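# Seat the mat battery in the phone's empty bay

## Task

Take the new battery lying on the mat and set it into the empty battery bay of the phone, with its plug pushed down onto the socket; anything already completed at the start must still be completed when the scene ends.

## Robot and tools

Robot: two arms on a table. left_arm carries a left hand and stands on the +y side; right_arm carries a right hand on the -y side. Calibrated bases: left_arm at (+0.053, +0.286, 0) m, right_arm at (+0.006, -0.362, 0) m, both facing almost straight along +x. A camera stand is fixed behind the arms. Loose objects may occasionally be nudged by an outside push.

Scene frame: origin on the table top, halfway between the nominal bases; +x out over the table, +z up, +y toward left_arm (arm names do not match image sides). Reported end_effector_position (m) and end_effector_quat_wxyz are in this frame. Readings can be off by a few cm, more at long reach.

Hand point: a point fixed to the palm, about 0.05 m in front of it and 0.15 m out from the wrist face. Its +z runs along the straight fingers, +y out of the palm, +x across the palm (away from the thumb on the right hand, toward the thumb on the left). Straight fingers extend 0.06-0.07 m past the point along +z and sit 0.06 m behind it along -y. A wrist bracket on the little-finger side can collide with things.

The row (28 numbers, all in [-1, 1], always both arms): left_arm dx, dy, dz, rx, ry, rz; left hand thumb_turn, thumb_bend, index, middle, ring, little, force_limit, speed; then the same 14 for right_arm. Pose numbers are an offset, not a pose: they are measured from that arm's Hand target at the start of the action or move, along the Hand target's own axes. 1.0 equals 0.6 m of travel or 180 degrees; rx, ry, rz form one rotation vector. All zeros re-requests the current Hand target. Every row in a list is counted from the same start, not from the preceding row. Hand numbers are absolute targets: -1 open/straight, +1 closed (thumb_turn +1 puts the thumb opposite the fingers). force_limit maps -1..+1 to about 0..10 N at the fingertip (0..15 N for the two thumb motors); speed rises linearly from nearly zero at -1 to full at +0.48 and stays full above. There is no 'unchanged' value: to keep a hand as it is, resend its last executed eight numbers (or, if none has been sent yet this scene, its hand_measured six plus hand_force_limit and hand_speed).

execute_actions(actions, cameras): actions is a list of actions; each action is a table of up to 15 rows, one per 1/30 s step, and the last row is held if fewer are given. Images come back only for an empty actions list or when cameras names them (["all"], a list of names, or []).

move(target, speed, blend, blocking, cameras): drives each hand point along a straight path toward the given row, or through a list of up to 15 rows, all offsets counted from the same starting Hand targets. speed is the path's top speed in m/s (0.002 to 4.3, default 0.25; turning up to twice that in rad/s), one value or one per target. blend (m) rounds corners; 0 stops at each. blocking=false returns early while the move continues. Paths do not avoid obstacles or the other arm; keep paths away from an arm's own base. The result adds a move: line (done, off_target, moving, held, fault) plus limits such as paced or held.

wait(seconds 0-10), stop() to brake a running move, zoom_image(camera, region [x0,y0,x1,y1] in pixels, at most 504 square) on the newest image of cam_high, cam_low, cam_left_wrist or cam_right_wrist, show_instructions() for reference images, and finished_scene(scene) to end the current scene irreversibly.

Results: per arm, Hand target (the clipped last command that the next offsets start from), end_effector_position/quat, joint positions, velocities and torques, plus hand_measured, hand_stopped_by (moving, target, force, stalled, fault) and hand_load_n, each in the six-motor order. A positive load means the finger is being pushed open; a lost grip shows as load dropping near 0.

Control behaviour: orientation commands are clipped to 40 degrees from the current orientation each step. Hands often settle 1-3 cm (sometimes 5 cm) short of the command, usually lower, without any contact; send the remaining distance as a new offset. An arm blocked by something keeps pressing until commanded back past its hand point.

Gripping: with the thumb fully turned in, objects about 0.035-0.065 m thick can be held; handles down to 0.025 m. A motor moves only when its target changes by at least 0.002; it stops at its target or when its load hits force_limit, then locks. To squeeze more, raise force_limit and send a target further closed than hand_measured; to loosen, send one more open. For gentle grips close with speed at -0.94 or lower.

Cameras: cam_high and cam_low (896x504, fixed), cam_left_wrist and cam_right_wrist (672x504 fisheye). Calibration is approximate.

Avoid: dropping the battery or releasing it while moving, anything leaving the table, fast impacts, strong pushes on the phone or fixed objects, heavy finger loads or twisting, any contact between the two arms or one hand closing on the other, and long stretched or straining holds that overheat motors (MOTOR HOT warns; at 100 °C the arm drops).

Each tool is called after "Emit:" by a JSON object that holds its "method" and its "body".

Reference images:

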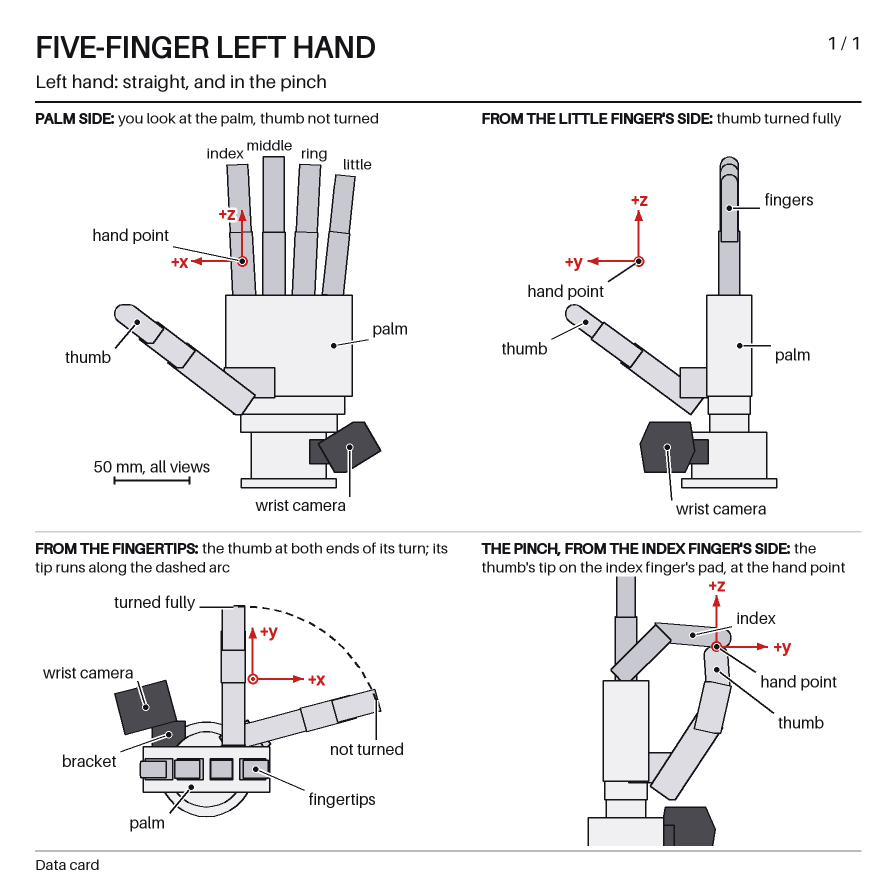

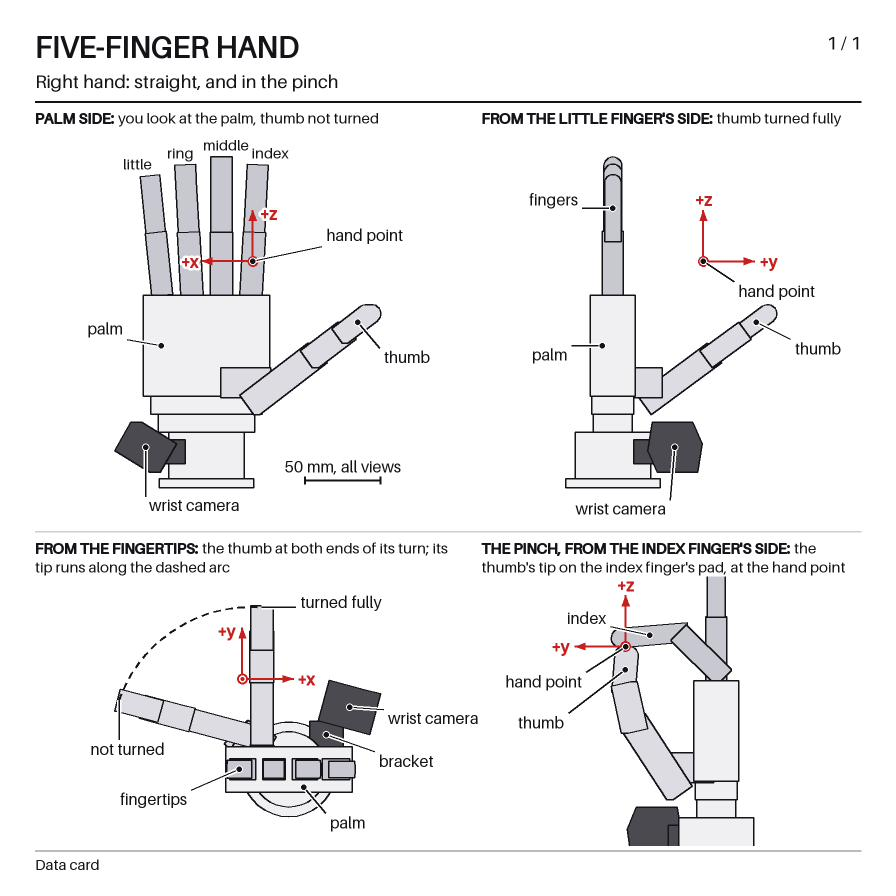

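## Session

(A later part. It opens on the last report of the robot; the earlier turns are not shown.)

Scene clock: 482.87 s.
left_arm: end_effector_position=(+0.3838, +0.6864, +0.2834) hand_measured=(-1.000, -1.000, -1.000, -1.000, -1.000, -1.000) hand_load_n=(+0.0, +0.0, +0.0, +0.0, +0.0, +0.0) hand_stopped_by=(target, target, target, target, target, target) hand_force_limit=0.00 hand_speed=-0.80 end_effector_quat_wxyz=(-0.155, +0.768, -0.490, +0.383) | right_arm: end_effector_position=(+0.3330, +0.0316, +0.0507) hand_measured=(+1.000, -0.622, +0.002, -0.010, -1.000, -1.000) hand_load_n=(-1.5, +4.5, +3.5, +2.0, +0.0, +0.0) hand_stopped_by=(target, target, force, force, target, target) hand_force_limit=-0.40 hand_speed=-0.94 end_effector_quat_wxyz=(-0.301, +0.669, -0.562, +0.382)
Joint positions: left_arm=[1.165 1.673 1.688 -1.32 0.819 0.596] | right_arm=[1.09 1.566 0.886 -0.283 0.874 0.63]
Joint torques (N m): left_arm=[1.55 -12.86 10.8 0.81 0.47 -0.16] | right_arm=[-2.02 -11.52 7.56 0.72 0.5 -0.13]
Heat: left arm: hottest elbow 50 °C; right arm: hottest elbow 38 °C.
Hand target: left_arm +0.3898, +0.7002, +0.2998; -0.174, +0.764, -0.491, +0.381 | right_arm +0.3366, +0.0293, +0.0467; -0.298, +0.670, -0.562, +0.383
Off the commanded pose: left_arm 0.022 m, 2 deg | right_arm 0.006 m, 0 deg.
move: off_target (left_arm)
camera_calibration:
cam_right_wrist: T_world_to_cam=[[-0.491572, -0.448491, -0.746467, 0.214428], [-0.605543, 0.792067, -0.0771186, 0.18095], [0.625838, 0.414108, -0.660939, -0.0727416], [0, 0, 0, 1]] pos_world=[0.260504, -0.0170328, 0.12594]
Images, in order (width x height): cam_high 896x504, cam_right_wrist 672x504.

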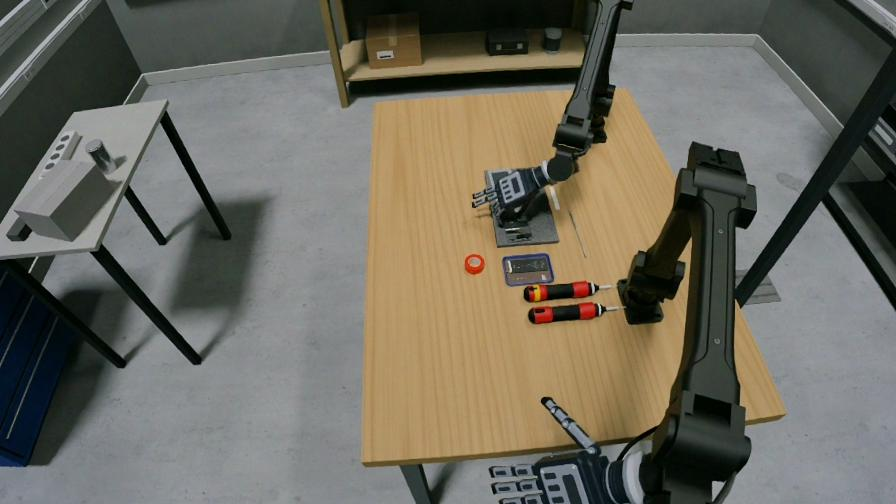

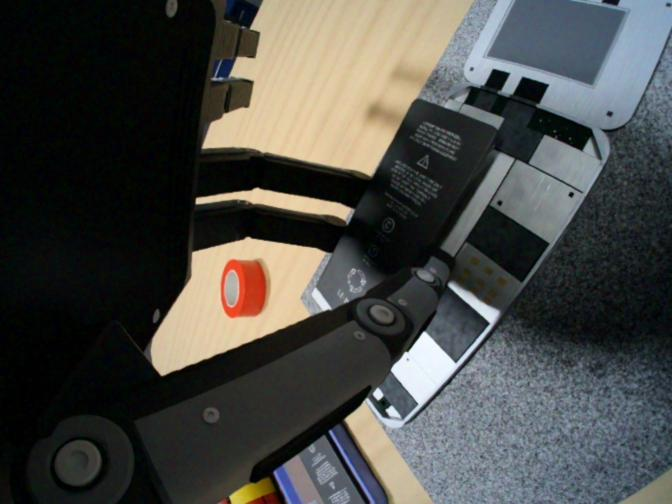

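Emit:
{"method": "move", "body": {"target": [[0,0,0,0,0,0,-1,-1,-1,-1,-1,-1,0,-0.8,-0.0351,-0.0276,-0.0631,0,0,0,1,-0.62,0.15,0.15,-1,-1,-0.4,-0.94],[0,0,0,0,0,0,-1,-1,-1,-1,-1,-1,0,-0.8,-0.0069,0.0089,0.0016,0,0,0,1,-0.62,0.15,0.15,-1,-1,-0.4,-0.94]], "speed": 0.08, "cameras": ["cam_high","cam_right_wrist"]}}

Scene clock: 581.07 s.
left_arm: end_effector_position=(+0.3838, +0.6864, +0.2834) hand_measured=(-1.000, -1.000, -1.000, -1.000, -1.000, -1.000) hand_load_n=(+0.0, +0.0, +0.0, +0.0, +0.0, +0.0) hand_stopped_by=(target, target, target, target, target, target) hand_force_limit=0.00 hand_speed=-0.80 end_effector_quat_wxyz=(-0.155, +0.768, -0.490, +0.383) | right_arm: end_effector_position=(+0.3308, +0.0343, +0.0448) hand_measured=(+1.000, -0.622, +0.002, -0.010, -1.000, -1.000) hand_load_n=(-1.5, +4.5, +3.5, +2.0, +0.0, +0.0) hand_stopped_by=(target, target, force, force, target, target) hand_force_limit=-0.40 hand_speed=-0.94 end_effector_quat_wxyz=(-0.301, +0.669, -0.562, +0.382)
Joint positions: left_arm=[1.165 1.673 1.688 -1.32 0.819 0.596] | right_arm=[1.098 1.581 0.886 -0.276 0.879 0.64]
Joint torques (N m): left_arm=[1.55 -12.86 10.78 0.79 0.48 -0.16] | right_arm=[-1.96 -11.52 7.46 0.7 0.5 -0.14]
Heat: left arm: hottest elbow 50 °C; right arm: hottest elbow 35 °C.
Hand target: left_arm +0.3898, +0.7002, +0.2998; -0.174, +0.764, -0.491, +0.381 | right_arm +0.3343, +0.0323, +0.0409; -0.298, +0.670, -0.562, +0.384
Off the commanded pose: left_arm 0.022 m, 2 deg | right_arm 0.005 m, 0 deg.
move: off_target (left_arm)
camera_calibration:
cam_right_wrist: T_world_to_cam=[[-0.491871, -0.448243, -0.746419, 0.210273], [-0.604859, 0.792565, -0.0773681, 0.176804], [0.626265, 0.413423, -0.660964, -0.076541], [0, 0, 0, 1]] pos_world=[0.258304, -0.0142318, 0.12004]
Images, in order (width x height): cam_high 896x504, cam_right_wrist 672x504.

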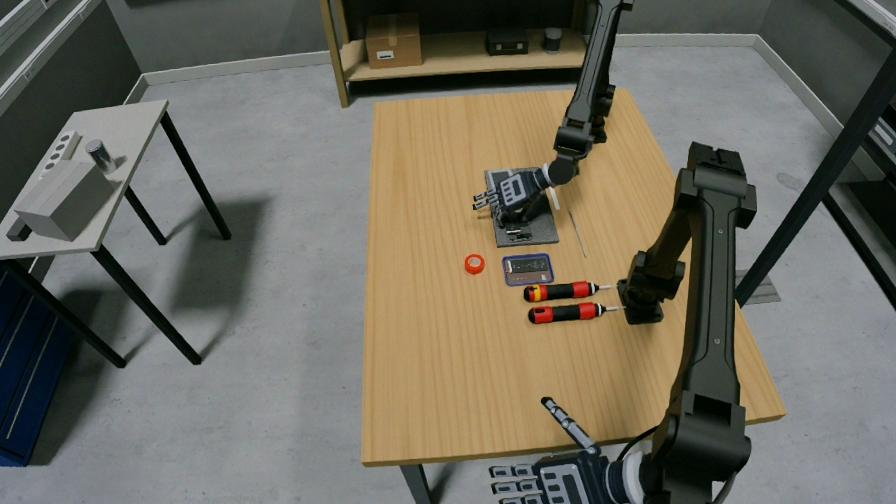

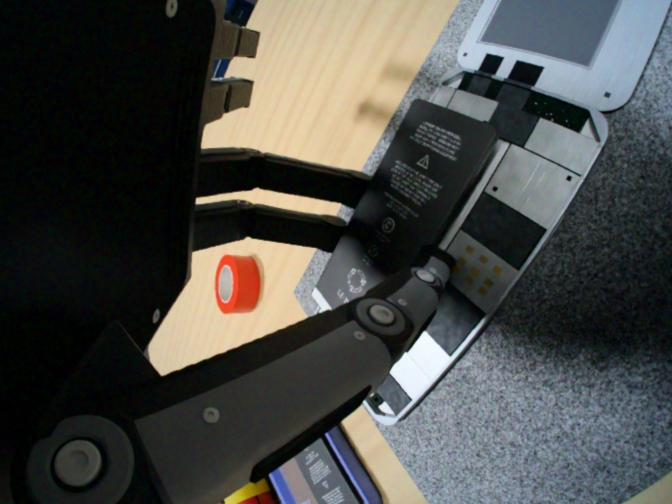

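Emit:
{"method": "zoom_image", "body": {"camera": "cam_right_wrist", "region": [380, 70, 580, 220]}}

Emit:
{"method": "zoom_image", "body": {"camera": "cam_high", "region": [495, 200, 545, 250]}}

Scaled by 2.520 from the camera's 672x504 image, which has a finer 960x720 frame.

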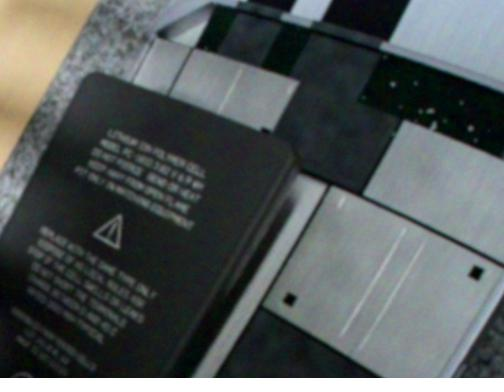

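Scaled by 10.080 from the camera's 896x504 image, which has a finer 1280x720 frame.

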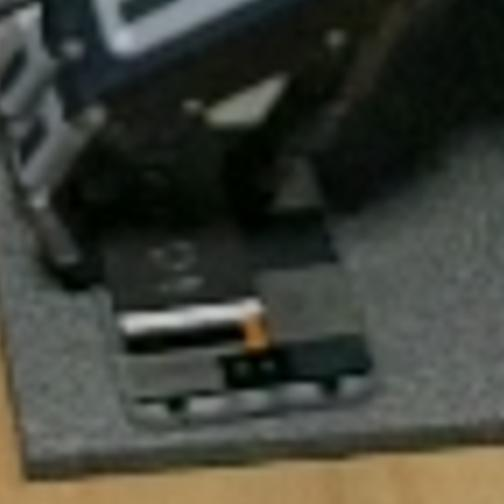

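Emit:
{"method": "move", "body": {"target": [0,0,0,0,0,0,-1,-1,-1,-1,-1,-1,0,-0.8,-0.0021,0.0097,0.0062,0,0,0,1,-0.62,0.15,0.15,-1,-1,-0.4,-0.94], "speed": 0.05, "cameras": ["cam_high","cam_right_wrist"]}}

Emit:
{"method": "zoom_image", "body": {"camera": "cam_right_wrist", "region": [380, 70, 580, 220]}}

Emit:
{"method": "zoom_image", "body": {"camera": "cam_high", "region": [495, 200, 545, 250]}}

Scene clock: 608.00 s.
left_arm: end_effector_position=(+0.3838, +0.6864, +0.2834) hand_measured=(-1.000, -1.000, -1.000, -1.000, -1.000, -1.000) hand_load_n=(-0.5, +0.0, +0.0, +0.0, +0.0, +0.0) hand_stopped_by=(target, target, target, target, target, target) hand_force_limit=0.00 hand_speed=-0.80 end_effector_quat_wxyz=(-0.155, +0.768, -0.490, +0.383) | right_arm: end_effector_position=(+0.3314, +0.0354, +0.0404) hand_measured=(+1.000, -0.622, +0.002, -0.010, -1.000, -1.000) hand_load_n=(-1.0, +4.5, +3.5, +2.5, +0.0, -0.5) hand_stopped_by=(target, target, force, force, target, target) hand_force_limit=-0.40 hand_speed=-0.94 end_effector_quat_wxyz=(-0.303, +0.668, -0.562, +0.382)
Joint positions: left_arm=[1.165 1.673 1.688 -1.32 0.819 0.596] | right_arm=[1.098 1.591 0.881 -0.256 0.879 0.64]
Joint torques (N m): left_arm=[1.79 -12.86 10.77 0.83 0.47 -0.17] | right_arm=[-1.9 -11.22 7.21 0.72 0.5 -0.13]
Heat: left arm: hottest elbow 50 °C; right arm: hottest elbow 35 °C.
Hand target: left_arm +0.3898, +0.7002, +0.2998; -0.174, +0.764, -0.491, +0.381 | right_arm +0.3344, +0.0324, +0.0340; -0.299, +0.669, -0.562, +0.384
Off the commanded pose: left_arm 0.022 m, 2 deg | right_arm 0.008 m, 1 deg.
move: off_target (left_arm)
camera_calibration:
cam_right_wrist: T_world_to_cam=[[-0.489934, -0.445037, -0.749604, 0.207107], [-0.604836, 0.792777, -0.0753532, 0.175884], [0.627804, 0.416469, -0.657583, -0.0810041], [0, 0, 0, 1]] pos_world=[0.258705, -0.0135313, 0.115235]
Images, in order (width x height): cam_high 896x504, cam_right_wrist 672x504.

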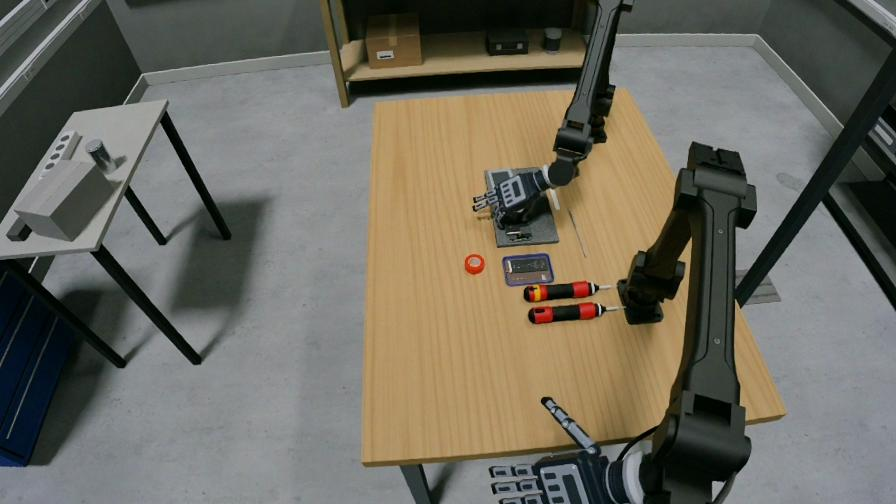

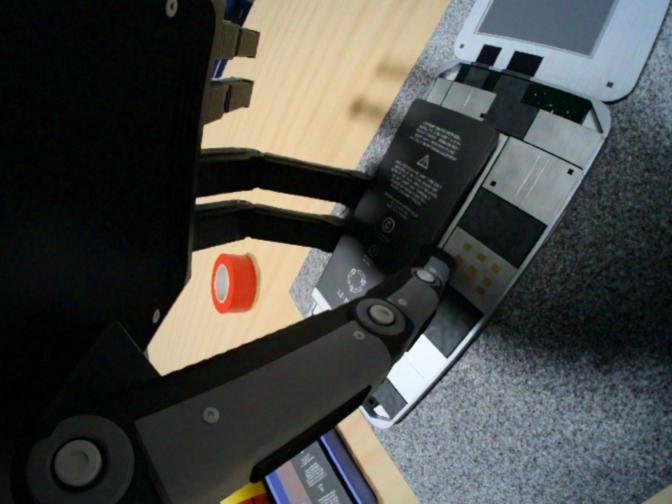

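Scaled by 2.520 from the camera's 672x504 image, which has a finer 960x720 frame.

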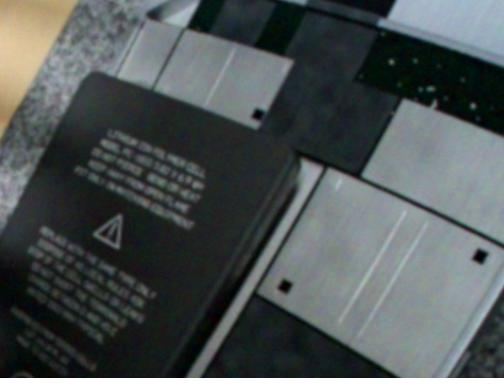

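Scaled by 10.080 from the camera's 896x504 image, which has a finer 1280x720 frame.

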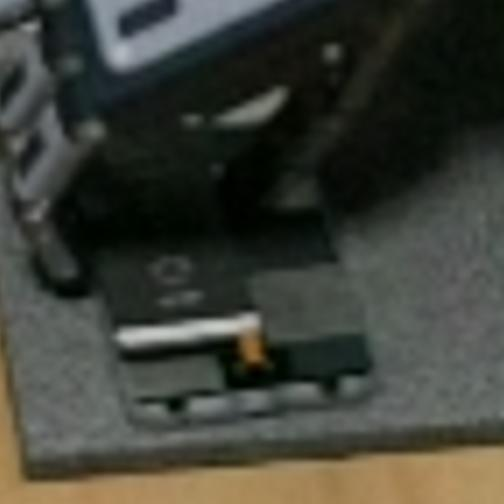

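Emit:
{"method": "move", "body": {"target": [0,0,0,0,0,0,-1,-1,-1,-1,-1,-1,0,-0.8,-0.0012,0.0088,0.0055,0,0,0,1,-0.62,0.15,0.15,-1,-1,-0.4,-0.94], "speed": 0.05, "cameras": ["cam_high","cam_right_wrist"]}}

Emit:
{"method": "zoom_image", "body": {"camera": "cam_right_wrist", "region": [380, 70, 580, 220]}}

Emit:
{"method": "zoom_image", "body": {"camera": "cam_high", "region": [495, 200, 545, 250]}}

Scene clock: 634.90 s.
left_arm: end_effector_position=(+0.3838, +0.6864, +0.2834) hand_measured=(-1.000, -1.000, -1.000, -1.000, -1.000, -1.000) hand_load_n=(-0.5, +0.0, +0.0, +0.0, +0.0, +0.0) hand_stopped_by=(target, target, target, target, target, target) hand_force_limit=0.00 hand_speed=-0.80 end_effector_quat_wxyz=(-0.155, +0.768, -0.490, +0.383) | right_arm: end_effector_position=(+0.3323, +0.0370, +0.0389) hand_measured=(+1.000, -0.622, +0.002, -0.010, -1.000, -1.000) hand_load_n=(-2.5, +4.5, +3.0, +2.5, +0.0, +0.0) hand_stopped_by=(target, target, force, force, target, target) hand_force_limit=-0.40 hand_speed=-0.94 end_effector_quat_wxyz=(-0.307, +0.667, -0.562, +0.381)
Joint positions: left_arm=[1.165 1.673 1.688 -1.32 0.819 0.596] | right_arm=[1.098 1.596 0.877 -0.237 0.879 0.636]
Joint torques (N m): left_arm=[1.73 -12.81 10.77 0.8 0.47 -0.16] | right_arm=[-1.96 -10.81 6.84 0.73 0.48 -0.1]
Heat: left arm: hottest elbow 50 °C; right arm: hottest elbow 35 °C.
Hand target: left_arm +0.3898, +0.7002, +0.2998; -0.174, +0.764, -0.491, +0.381 | right_arm +0.3343, +0.0319, +0.0276; -0.298, +0.670, -0.562, +0.384
Off the commanded pose: left_arm 0.022 m, 2 deg | right_arm 0.012 m, 1 deg.
move: off_target (left_arm, right_arm)
camera_calibration:
cam_right_wrist: T_world_to_cam=[[-0.485585, -0.440915, -0.754851, 0.205707], [-0.605894, 0.792192, -0.0729635, 0.175287], [0.630158, 0.42193, -0.651825, -0.0844434], [0, 0, 0, 1]] pos_world=[0.259306, -0.0125323, 0.113026]
Images, in order (width x height): cam_high 896x504, cam_right_wrist 672x504.

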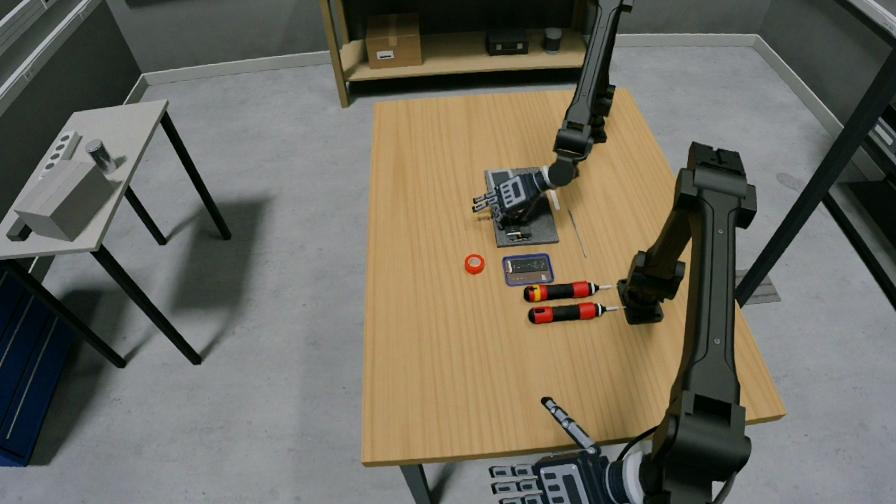

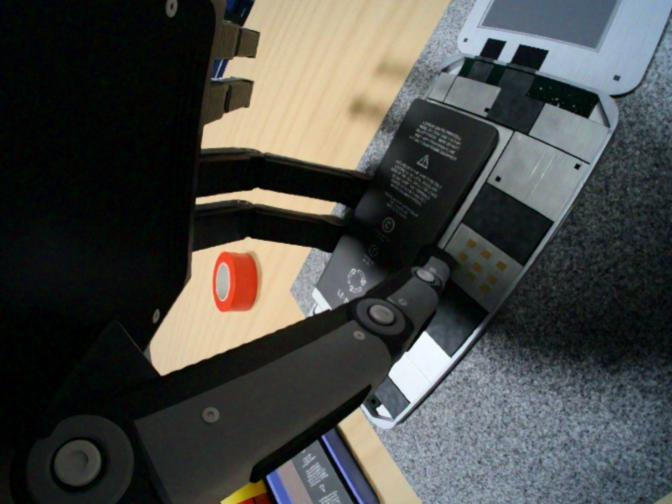

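Scaled by 2.520 from the camera's 672x504 image, which has a finer 960x720 frame.

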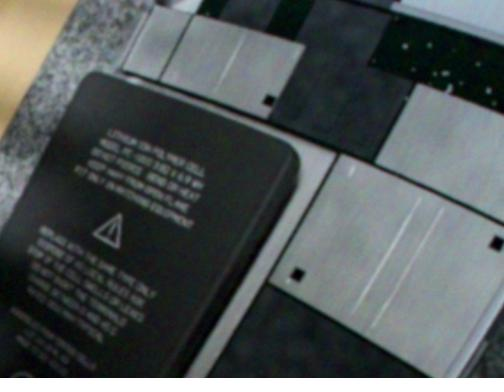

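Scaled by 10.080 from the camera's 896x504 image, which has a finer 1280x720 frame.

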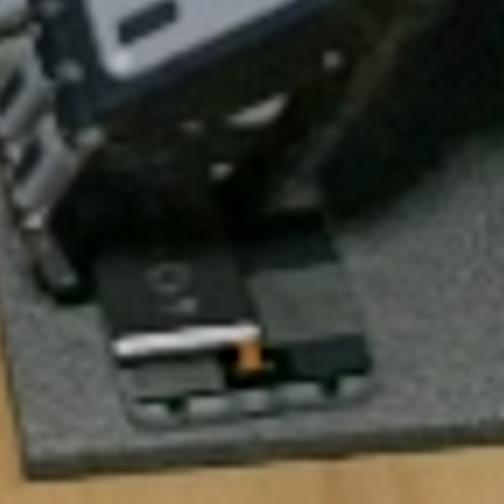

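Emit:
{"method": "move", "body": {"target": [0,0,0,0,0,0,-1,-1,-1,-1,-1,-1,0,-0.8,0,0,0,0,0,0,1,-0.62,-0.25,-0.25,-1,-1,-0.4,-0.6], "speed": 0.05, "cameras": ["cam_high","cam_right_wrist"]}}

Emit:
{"method": "zoom_image", "body": {"camera": "cam_right_wrist", "region": [380, 70, 580, 220]}}

Emit:
{"method": "zoom_image", "body": {"camera": "cam_high", "region": [495, 200, 545, 250]}}

Scene clock: 658.60 s.
left_arm: end_effector_position=(+0.3838, +0.6864, +0.2834) hand_measured=(-1.000, -1.000, -1.000, -1.000, -1.000, -1.000) hand_load_n=(+0.0, +0.0, +0.0, +0.0, +0.0, +0.0) hand_stopped_by=(target, target, target, target, target, target) hand_force_limit=0.00 hand_speed=-0.80 end_effector_quat_wxyz=(-0.155, +0.768, -0.490, +0.383) | right_arm: end_effector_position=(+0.3323, +0.0371, +0.0390) hand_measured=(+1.000, -0.620, -0.250, -0.250, -1.000, -1.000) hand_load_n=(-0.5, +0.0, +0.0, +0.0, +0.0, +0.0) hand_stopped_by=(target, target, target, target, target, target) hand_force_limit=-0.40 hand_speed=-0.60 end_effector_quat_wxyz=(-0.307, +0.667, -0.562, +0.381)
Joint positions: left_arm=[1.165 1.673 1.688 -1.32 0.819 0.596] | right_arm=[1.098 1.596 0.877 -0.237 0.879 0.636]
Joint torques (N m): left_arm=[1.55 -12.86 10.78 0.81 0.46 -0.17] | right_arm=[-1.96 -10.75 6.83 0.72 0.48 -0.1]
Heat: left arm: hottest elbow 50 °C; right arm: hottest elbow 35 °C.
Hand target: left_arm +0.3898, +0.7002, +0.2998; -0.174, +0.764, -0.491, +0.381 | right_arm +0.3343, +0.0319, +0.0276; -0.298, +0.670, -0.562, +0.384
Off the commanded pose: left_arm 0.022 m, 2 deg | right_arm 0.013 m, 1 deg.
move: off_target (left_arm, right_arm)
camera_calibration:
cam_right_wrist: T_world_to_cam=[[-0.485202, -0.44112, -0.754978, 0.205787], [-0.606173, 0.791961, -0.0731591, 0.175368], [0.630185, 0.422151, -0.651656, -0.0845068], [0, 0, 0, 1]] pos_world=[0.259407, -0.0124328, 0.113125]
Images, in order (width x height): cam_high 896x504, cam_right_wrist 672x504.

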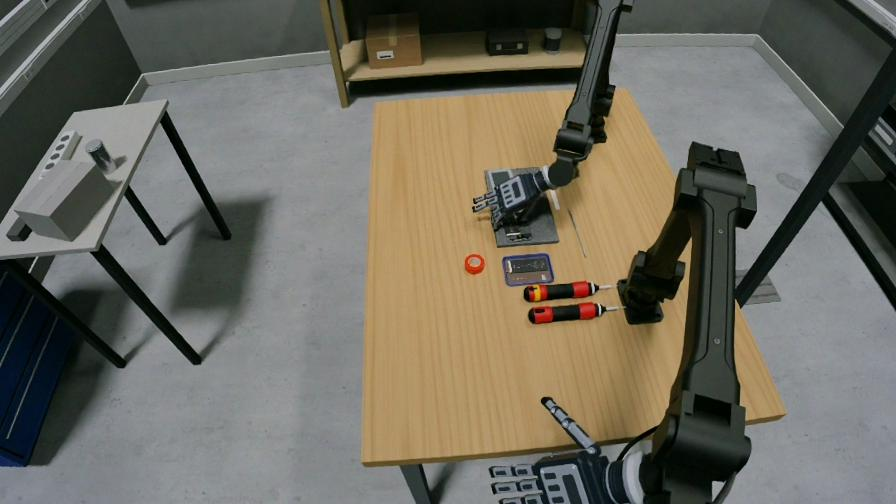

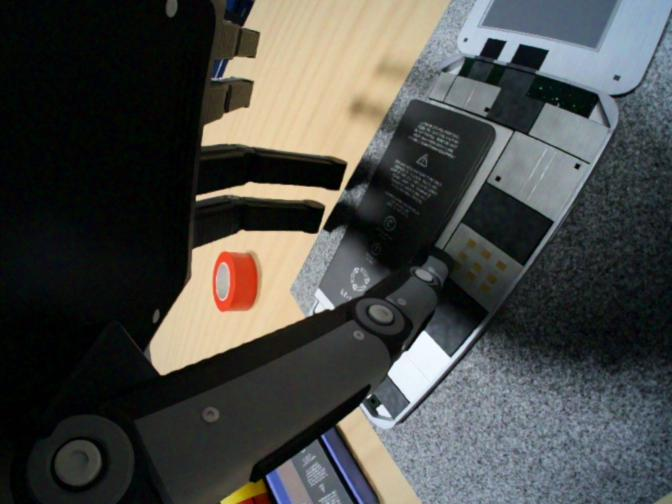

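Scaled by 2.520 from the camera's 672x504 image, which has a finer 960x720 frame.

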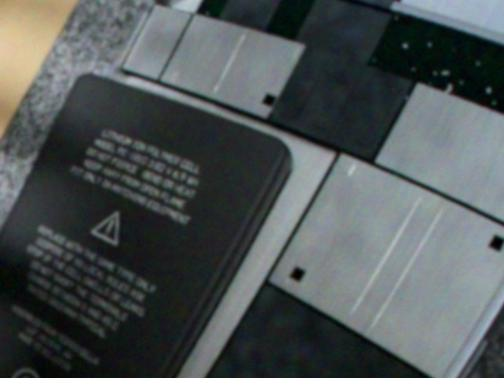

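Scaled by 10.080 from the camera's 896x504 image, which has a finer 1280x720 frame.

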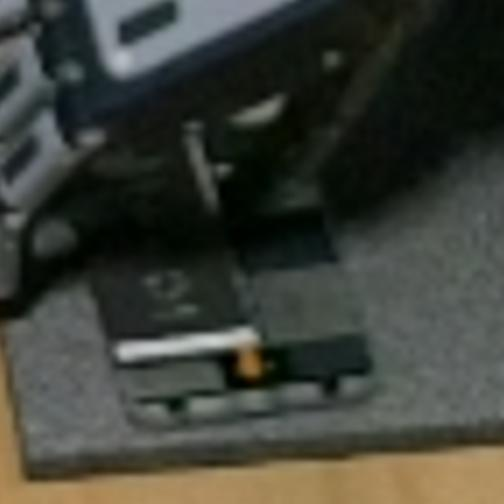

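Emit:
{"method": "move", "body": {"target": [0,0,0,0,0,0,-1,-1,-1,-1,-1,-1,0,-0.8,0.0121,-0.0949,-0.0677,0,0,0,1,-0.62,-0.25,-0.25,-1,-1,-0.4,-0.6], "speed": 0.12, "cameras": ["cam_high","cam_right_wrist"]}}

Emit:
{"method": "zoom_image", "body": {"camera": "cam_right_wrist", "region": [300, 70, 600, 370]}}

Emit:
{"method": "zoom_image", "body": {"camera": "cam_high", "region": [485, 190, 545, 250]}}

Scene clock: 683.50 s.
left_arm: end_effector_position=(+0.3838, +0.6864, +0.2834) hand_measured=(-1.000, -1.000, -1.000, -1.000, -1.000, -1.000) hand_load_n=(+0.0, +0.0, -0.5, +0.0, +0.0, +0.0) hand_stopped_by=(target, target, target, target, target, target) hand_force_limit=0.00 hand_speed=-0.80 end_effector_quat_wxyz=(-0.155, +0.768, -0.490, +0.383) | right_arm: end_effector_position=(+0.3258, +0.0231, +0.0852) hand_measured=(+1.000, -0.620, -0.250, -0.250, -1.000, -1.000) hand_load_n=(+0.0, +0.0, +0.0, +0.0, +0.0, +0.0) hand_stopped_by=(target, target, target, target, target, target) hand_force_limit=-0.40 hand_speed=-0.60 end_effector_quat_wxyz=(-0.286, +0.676, -0.558, +0.387)
Joint positions: left_arm=[1.165 1.673 1.688 -1.32 0.819 0.596] | right_arm=[1.098 1.495 0.926 -0.438 0.882 0.639]
Joint torques (N m): left_arm=[1.61 -12.81 10.77 0.8 0.47 -0.16] | right_arm=[-0.79 -11.05 11.37 -0.01 0.69 0.03]
Heat: left arm: hottest elbow 50 °C; right arm: hottest elbow 35 °C.
Hand target: left_arm +0.3898, +0.7002, +0.2998; -0.174, +0.764, -0.491, +0.381 | right_arm +0.3301, +0.0369, +0.0977; -0.298, +0.670, -0.562, +0.384
Off the commanded pose: left_arm 0.022 m, 2 deg | right_arm 0.019 m, 2 deg.
move: off_target (left_arm, right_arm)
camera_calibration:
cam_right_wrist: T_world_to_cam=[[-0.502223, -0.472032, -0.72454, 0.234968], [-0.605126, 0.790384, -0.0954786, 0.187433], [0.617734, 0.390486, -0.682588, -0.0368681], [0, 0, 0, 1]] pos_world=[0.254202, -0.0228352, 0.162974]
Images, in order (width x height): cam_high 896x504, cam_right_wrist 672x504.

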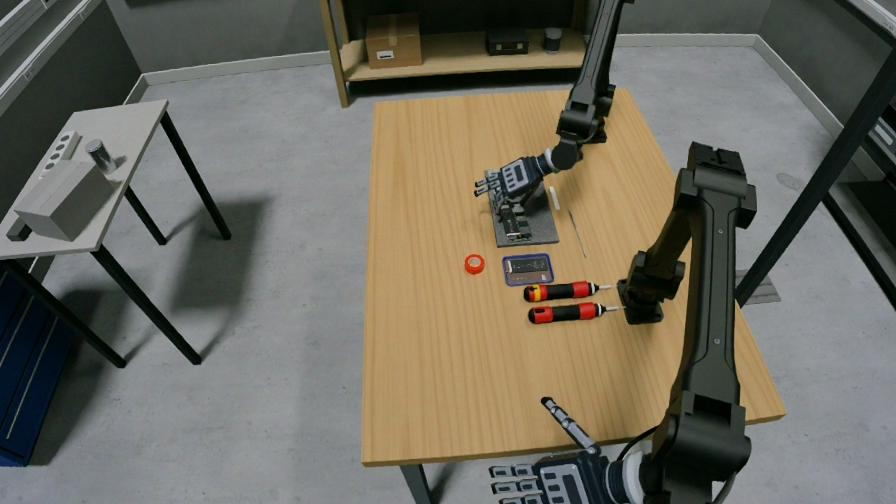

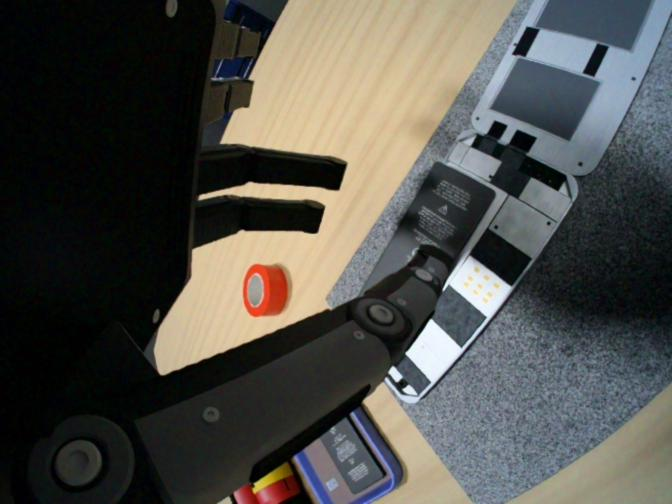

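Scaled by 1.680 from the camera's 672x504 image, which has a finer 960x720 frame.

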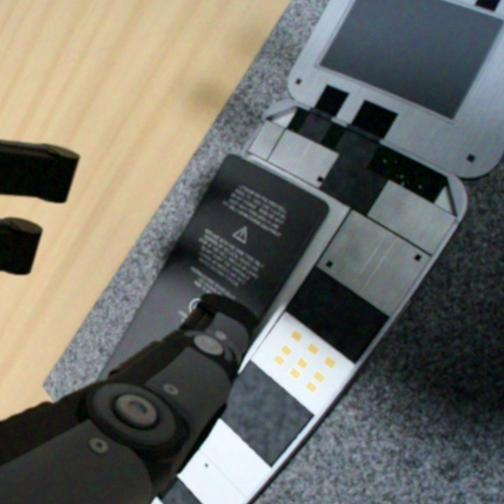

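Scaled by 8.400 from the camera's 896x504 image, which has a finer 1280x720 frame.

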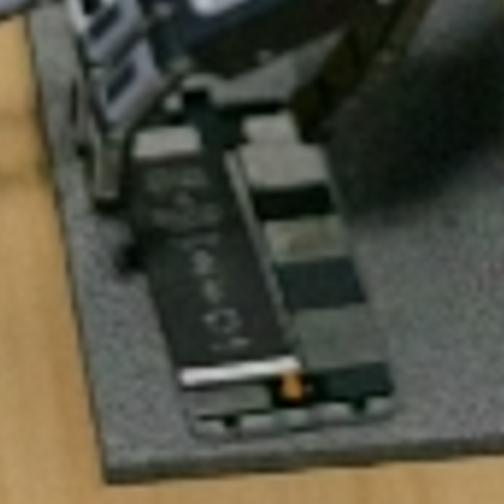

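Emit:
{"method": "move", "body": {"target": [0,0,0,0,0,0,-1,-1,-1,-1,-1,-1,0,-0.8,0.0106,-0.0466,-0.0494,0,0,0,-1,-1,-0.25,-0.25,-1,-1,-0.4,0.3], "speed": 0.12, "cameras": ["cam_high","cam_right_wrist","cam_low"]}}

Emit:
{"method": "zoom_image", "body": {"camera": "cam_right_wrist", "region": [350, 180, 600, 430]}}

Emit:
{"method": "zoom_image", "body": {"camera": "cam_high", "region": [485, 190, 545, 250]}}

Scene clock: 712.27 s.
left_arm: end_effector_position=(+0.3838, +0.6864, +0.2834) hand_measured=(-1.000, -1.000, -1.000, -1.000, -1.000, -1.000) hand_load_n=(-0.5, -0.5, +0.0, +0.0, +0.0, +0.0) hand_stopped_by=(target, target, target, target, target, target) hand_force_limit=0.00 hand_speed=-0.80 end_effector_quat_wxyz=(-0.155, +0.768, -0.490, +0.383) | right_arm: end_effector_position=(+0.3187, +0.0209, +0.1232) hand_measured=(-1.000, -1.000, -0.250, -0.250, -1.000, -1.000) hand_load_n=(+0.0, +0.0, +0.0, +0.0, +0.0, +0.0) hand_stopped_by=(target, target, target, target, target, target) hand_force_limit=-0.40 hand_speed=0.30 end_effector_quat_wxyz=(-0.283, +0.675, -0.560, +0.388)
Joint positions: left_arm=[1.165 1.673 1.688 -1.32 0.819 0.596] | right_arm=[1.112 1.434 0.978 -0.575 0.893 0.668]
Joint torques (N m): left_arm=[1.49 -12.75 10.8 0.79 0.47 -0.16] | right_arm=[-0.26 -10.52 12.03 -0.01 0.7 0.04]
Heat: left arm: hottest elbow 50 °C; right arm: hottest elbow 37 °C.
Hand target: left_arm +0.3898, +0.7002, +0.2998; -0.174, +0.764, -0.491, +0.381 | right_arm +0.3201, +0.0370, +0.1378; -0.298, +0.670, -0.562, +0.384
Off the commanded pose: left_arm 0.022 m, 2 deg | right_arm 0.022 m, 2 deg.
move: off_target (left_arm, right_arm)
camera_calibration:
cam_right_wrist: T_world_to_cam=[[-0.506704, -0.469598, -0.723, 0.259131], [-0.59916, 0.794813, -0.0963297, 0.186645], [0.619886, 0.384382, -0.684099, -0.00607323], [0, 0, 0, 1]] pos_world=[0.246897, -0.0243262, 0.201176]
Images, in order (width x height): cam_high 896x504, cam_low 896x504, cam_right_wrist 672x504.

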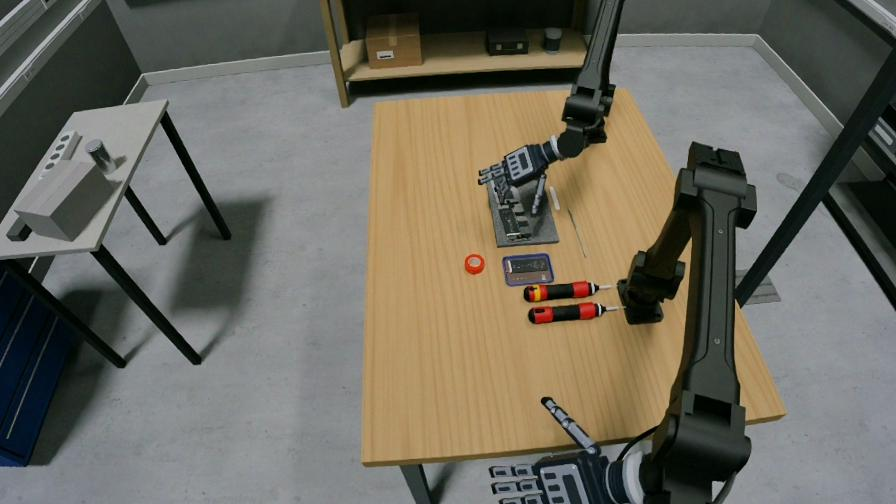

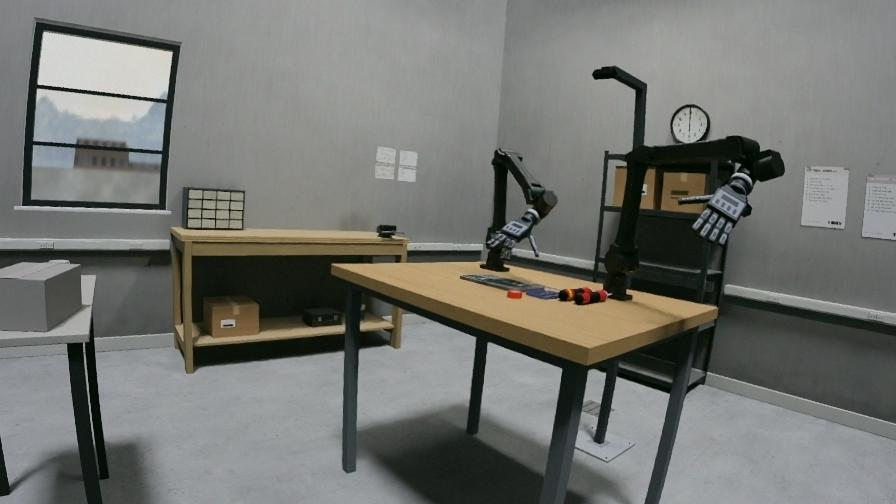

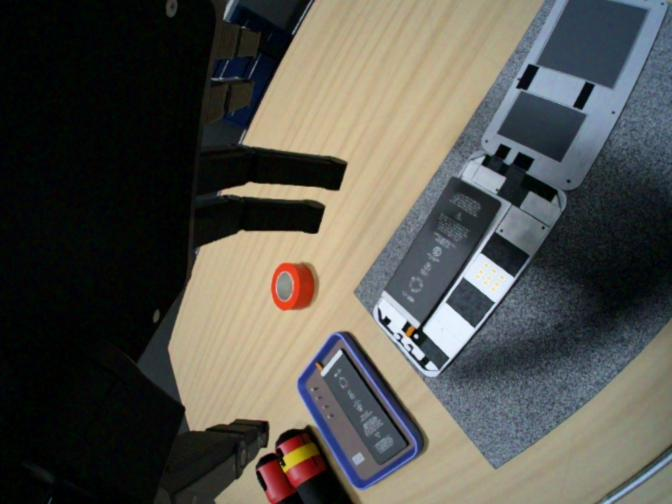

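Scaled by 2.016 from the camera's 672x504 image, which has a finer 960x720 frame.

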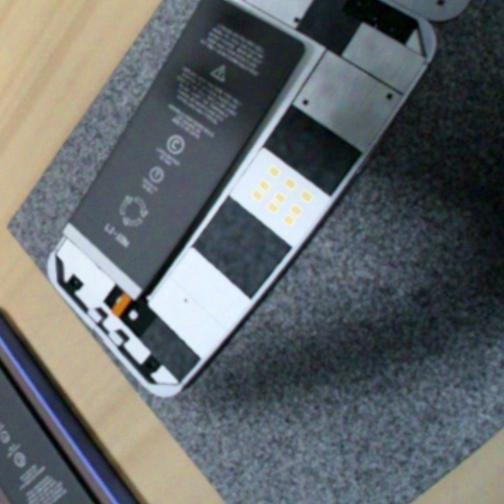

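Scaled by 8.400 from the camera's 896x504 image, which has a finer 1280x720 frame.

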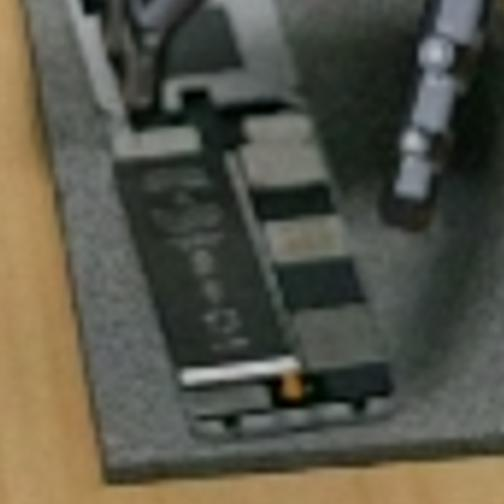

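Emit:
{"method": "zoom_image", "body": {"camera": "cam_right_wrist", "region": [430, 160, 530, 260]}}

Emit:
{"method": "zoom_image", "body": {"camera": "cam_right_wrist", "region": [365, 270, 465, 370]}}

Scaled by 5.040 from the camera's 672x504 image, which has a finer 960x720 frame.

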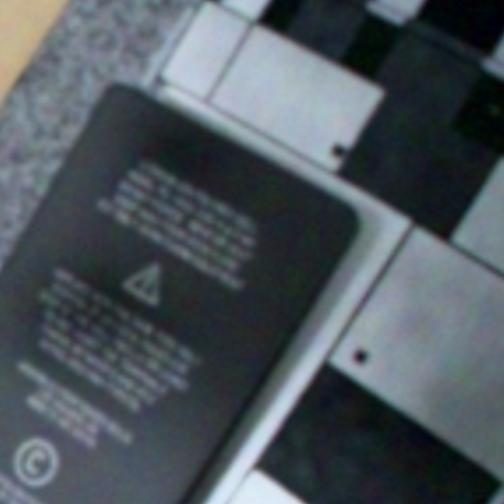

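Scaled by 5.040 from the camera's 672x504 image, which has a finer 960x720 frame.

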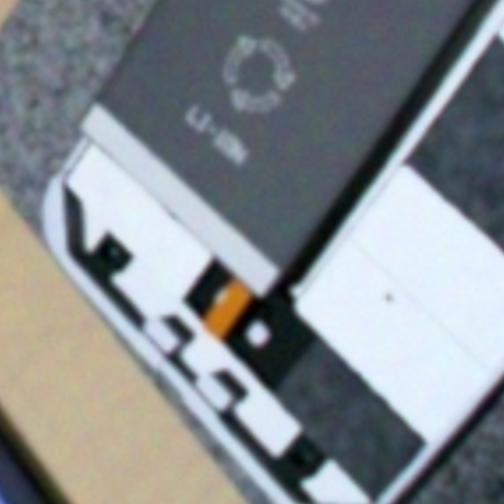

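Emit:
{"method": "move", "body": {"target": [[0,0,0,0,0,0,-1,-1,-1,-1,-1,-1,0,-0.8,-0.0311,0.0803,0.0623,0,0,0,-1,-1,-0.25,-0.25,-1,-1,-0.4,-0.6],[0,0,0,0,0,0,-1,-1,-1,-1,-1,-1,0,-0.8,0.0166,0.1156,0.1072,0,0,0,-1,-1,-0.05,-0.05,-1,-1,-0.4,-0.6]], "speed": 0.1, "cameras": ["cam_high","cam_right_wrist"]}}

Emit:
{"method": "zoom_image", "body": {"camera": "cam_right_wrist", "region": [280, 50, 580, 350]}}

Emit:
{"method": "zoom_image", "body": {"camera": "cam_high", "region": [485, 190, 545, 250]}}

Scene clock: 798.37 s.
left_arm: end_effector_position=(+0.3838, +0.6864, +0.2834) hand_measured=(-1.000, -1.000, -1.000, -1.000, -1.000, -1.000) hand_load_n=(+0.0, +0.0, +0.0, +0.0, +0.0, +0.0) hand_stopped_by=(target, target, target, target, target, target) hand_force_limit=0.00 hand_speed=-0.80 end_effector_quat_wxyz=(-0.155, +0.768, -0.490, +0.383) | right_arm: end_effector_position=(+0.3361, +0.0125, +0.0459) hand_measured=(-1.000, -1.000, -0.050, -0.050, -1.000, -1.000) hand_load_n=(+0.0, +0.0, +0.0, +0.0, +0.0, +0.0) hand_stopped_by=(target, target, target, target, target, target) hand_force_limit=-0.40 hand_speed=-0.60 end_effector_quat_wxyz=(-0.295, +0.672, -0.561, +0.384)
Joint positions: left_arm=[1.165 1.673 1.688 -1.32 0.819 0.596] | right_arm=[1.063 1.543 0.843 -0.252 0.86 0.598]
Joint torques (N m): left_arm=[1.67 -12.86 10.77 0.81 0.46 -0.17] | right_arm=[-1.85 -11.93 7.43 0.76 0.45 -0.11]
Heat: left arm: hottest elbow 51 °C; right arm: hottest elbow 40 °C.
Hand target: left_arm +0.3898, +0.7002, +0.2998; -0.174, +0.764, -0.491, +0.381 | right_arm +0.3391, +0.0119, +0.0479; -0.298, +0.670, -0.562, +0.384
Off the commanded pose: left_arm 0.022 m, 2 deg | right_arm 0.004 m, 0 deg.
move: off_target (left_arm)
camera_calibration:
cam_right_wrist: T_world_to_cam=[[-0.496812, -0.456332, -0.7382, 0.205297], [-0.604208, 0.792467, -0.0832431, 0.197382], [0.622985, 0.40467, -0.669427, -0.0684582], [0, 0, 0, 1]] pos_world=[0.263902, -0.0350319, 0.122153]
Images, in order (width x height): cam_high 896x504, cam_right_wrist 672x504.

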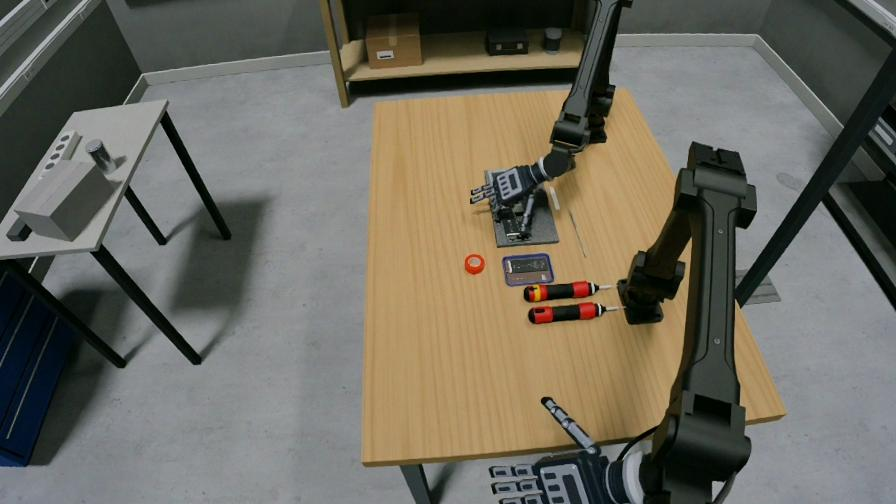

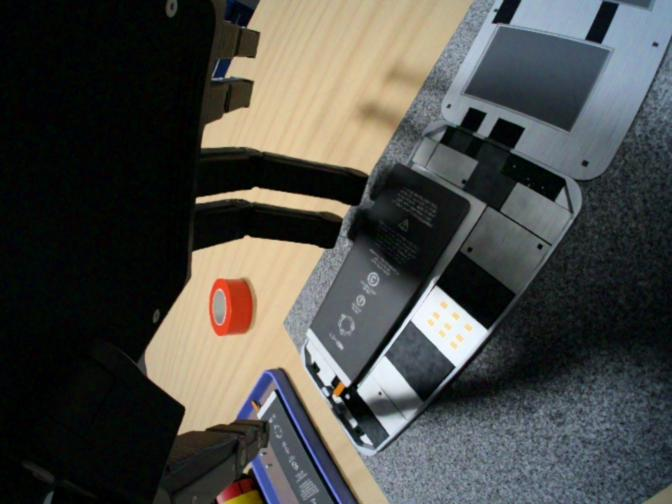

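Scaled by 1.680 from the camera's 672x504 image, which has a finer 960x720 frame.

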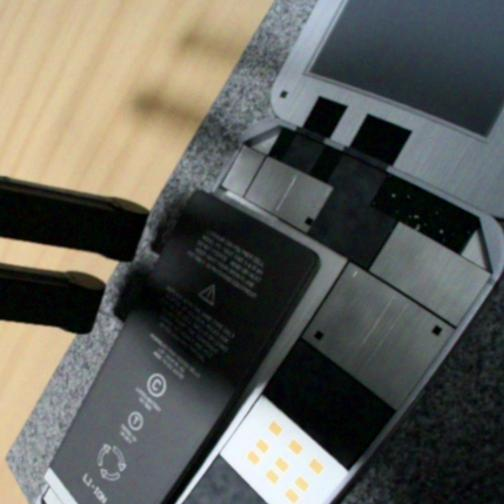

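Scaled by 8.400 from the camera's 896x504 image, which has a finer 1280x720 frame.

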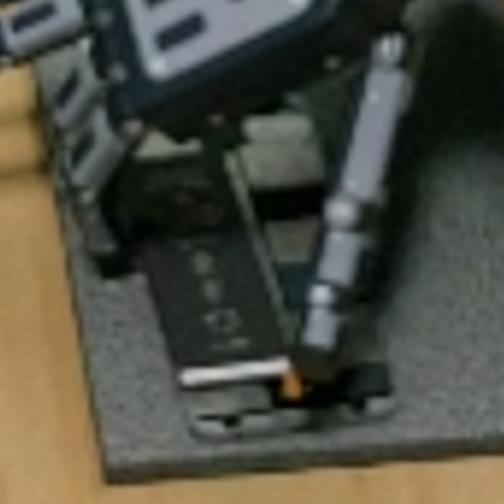

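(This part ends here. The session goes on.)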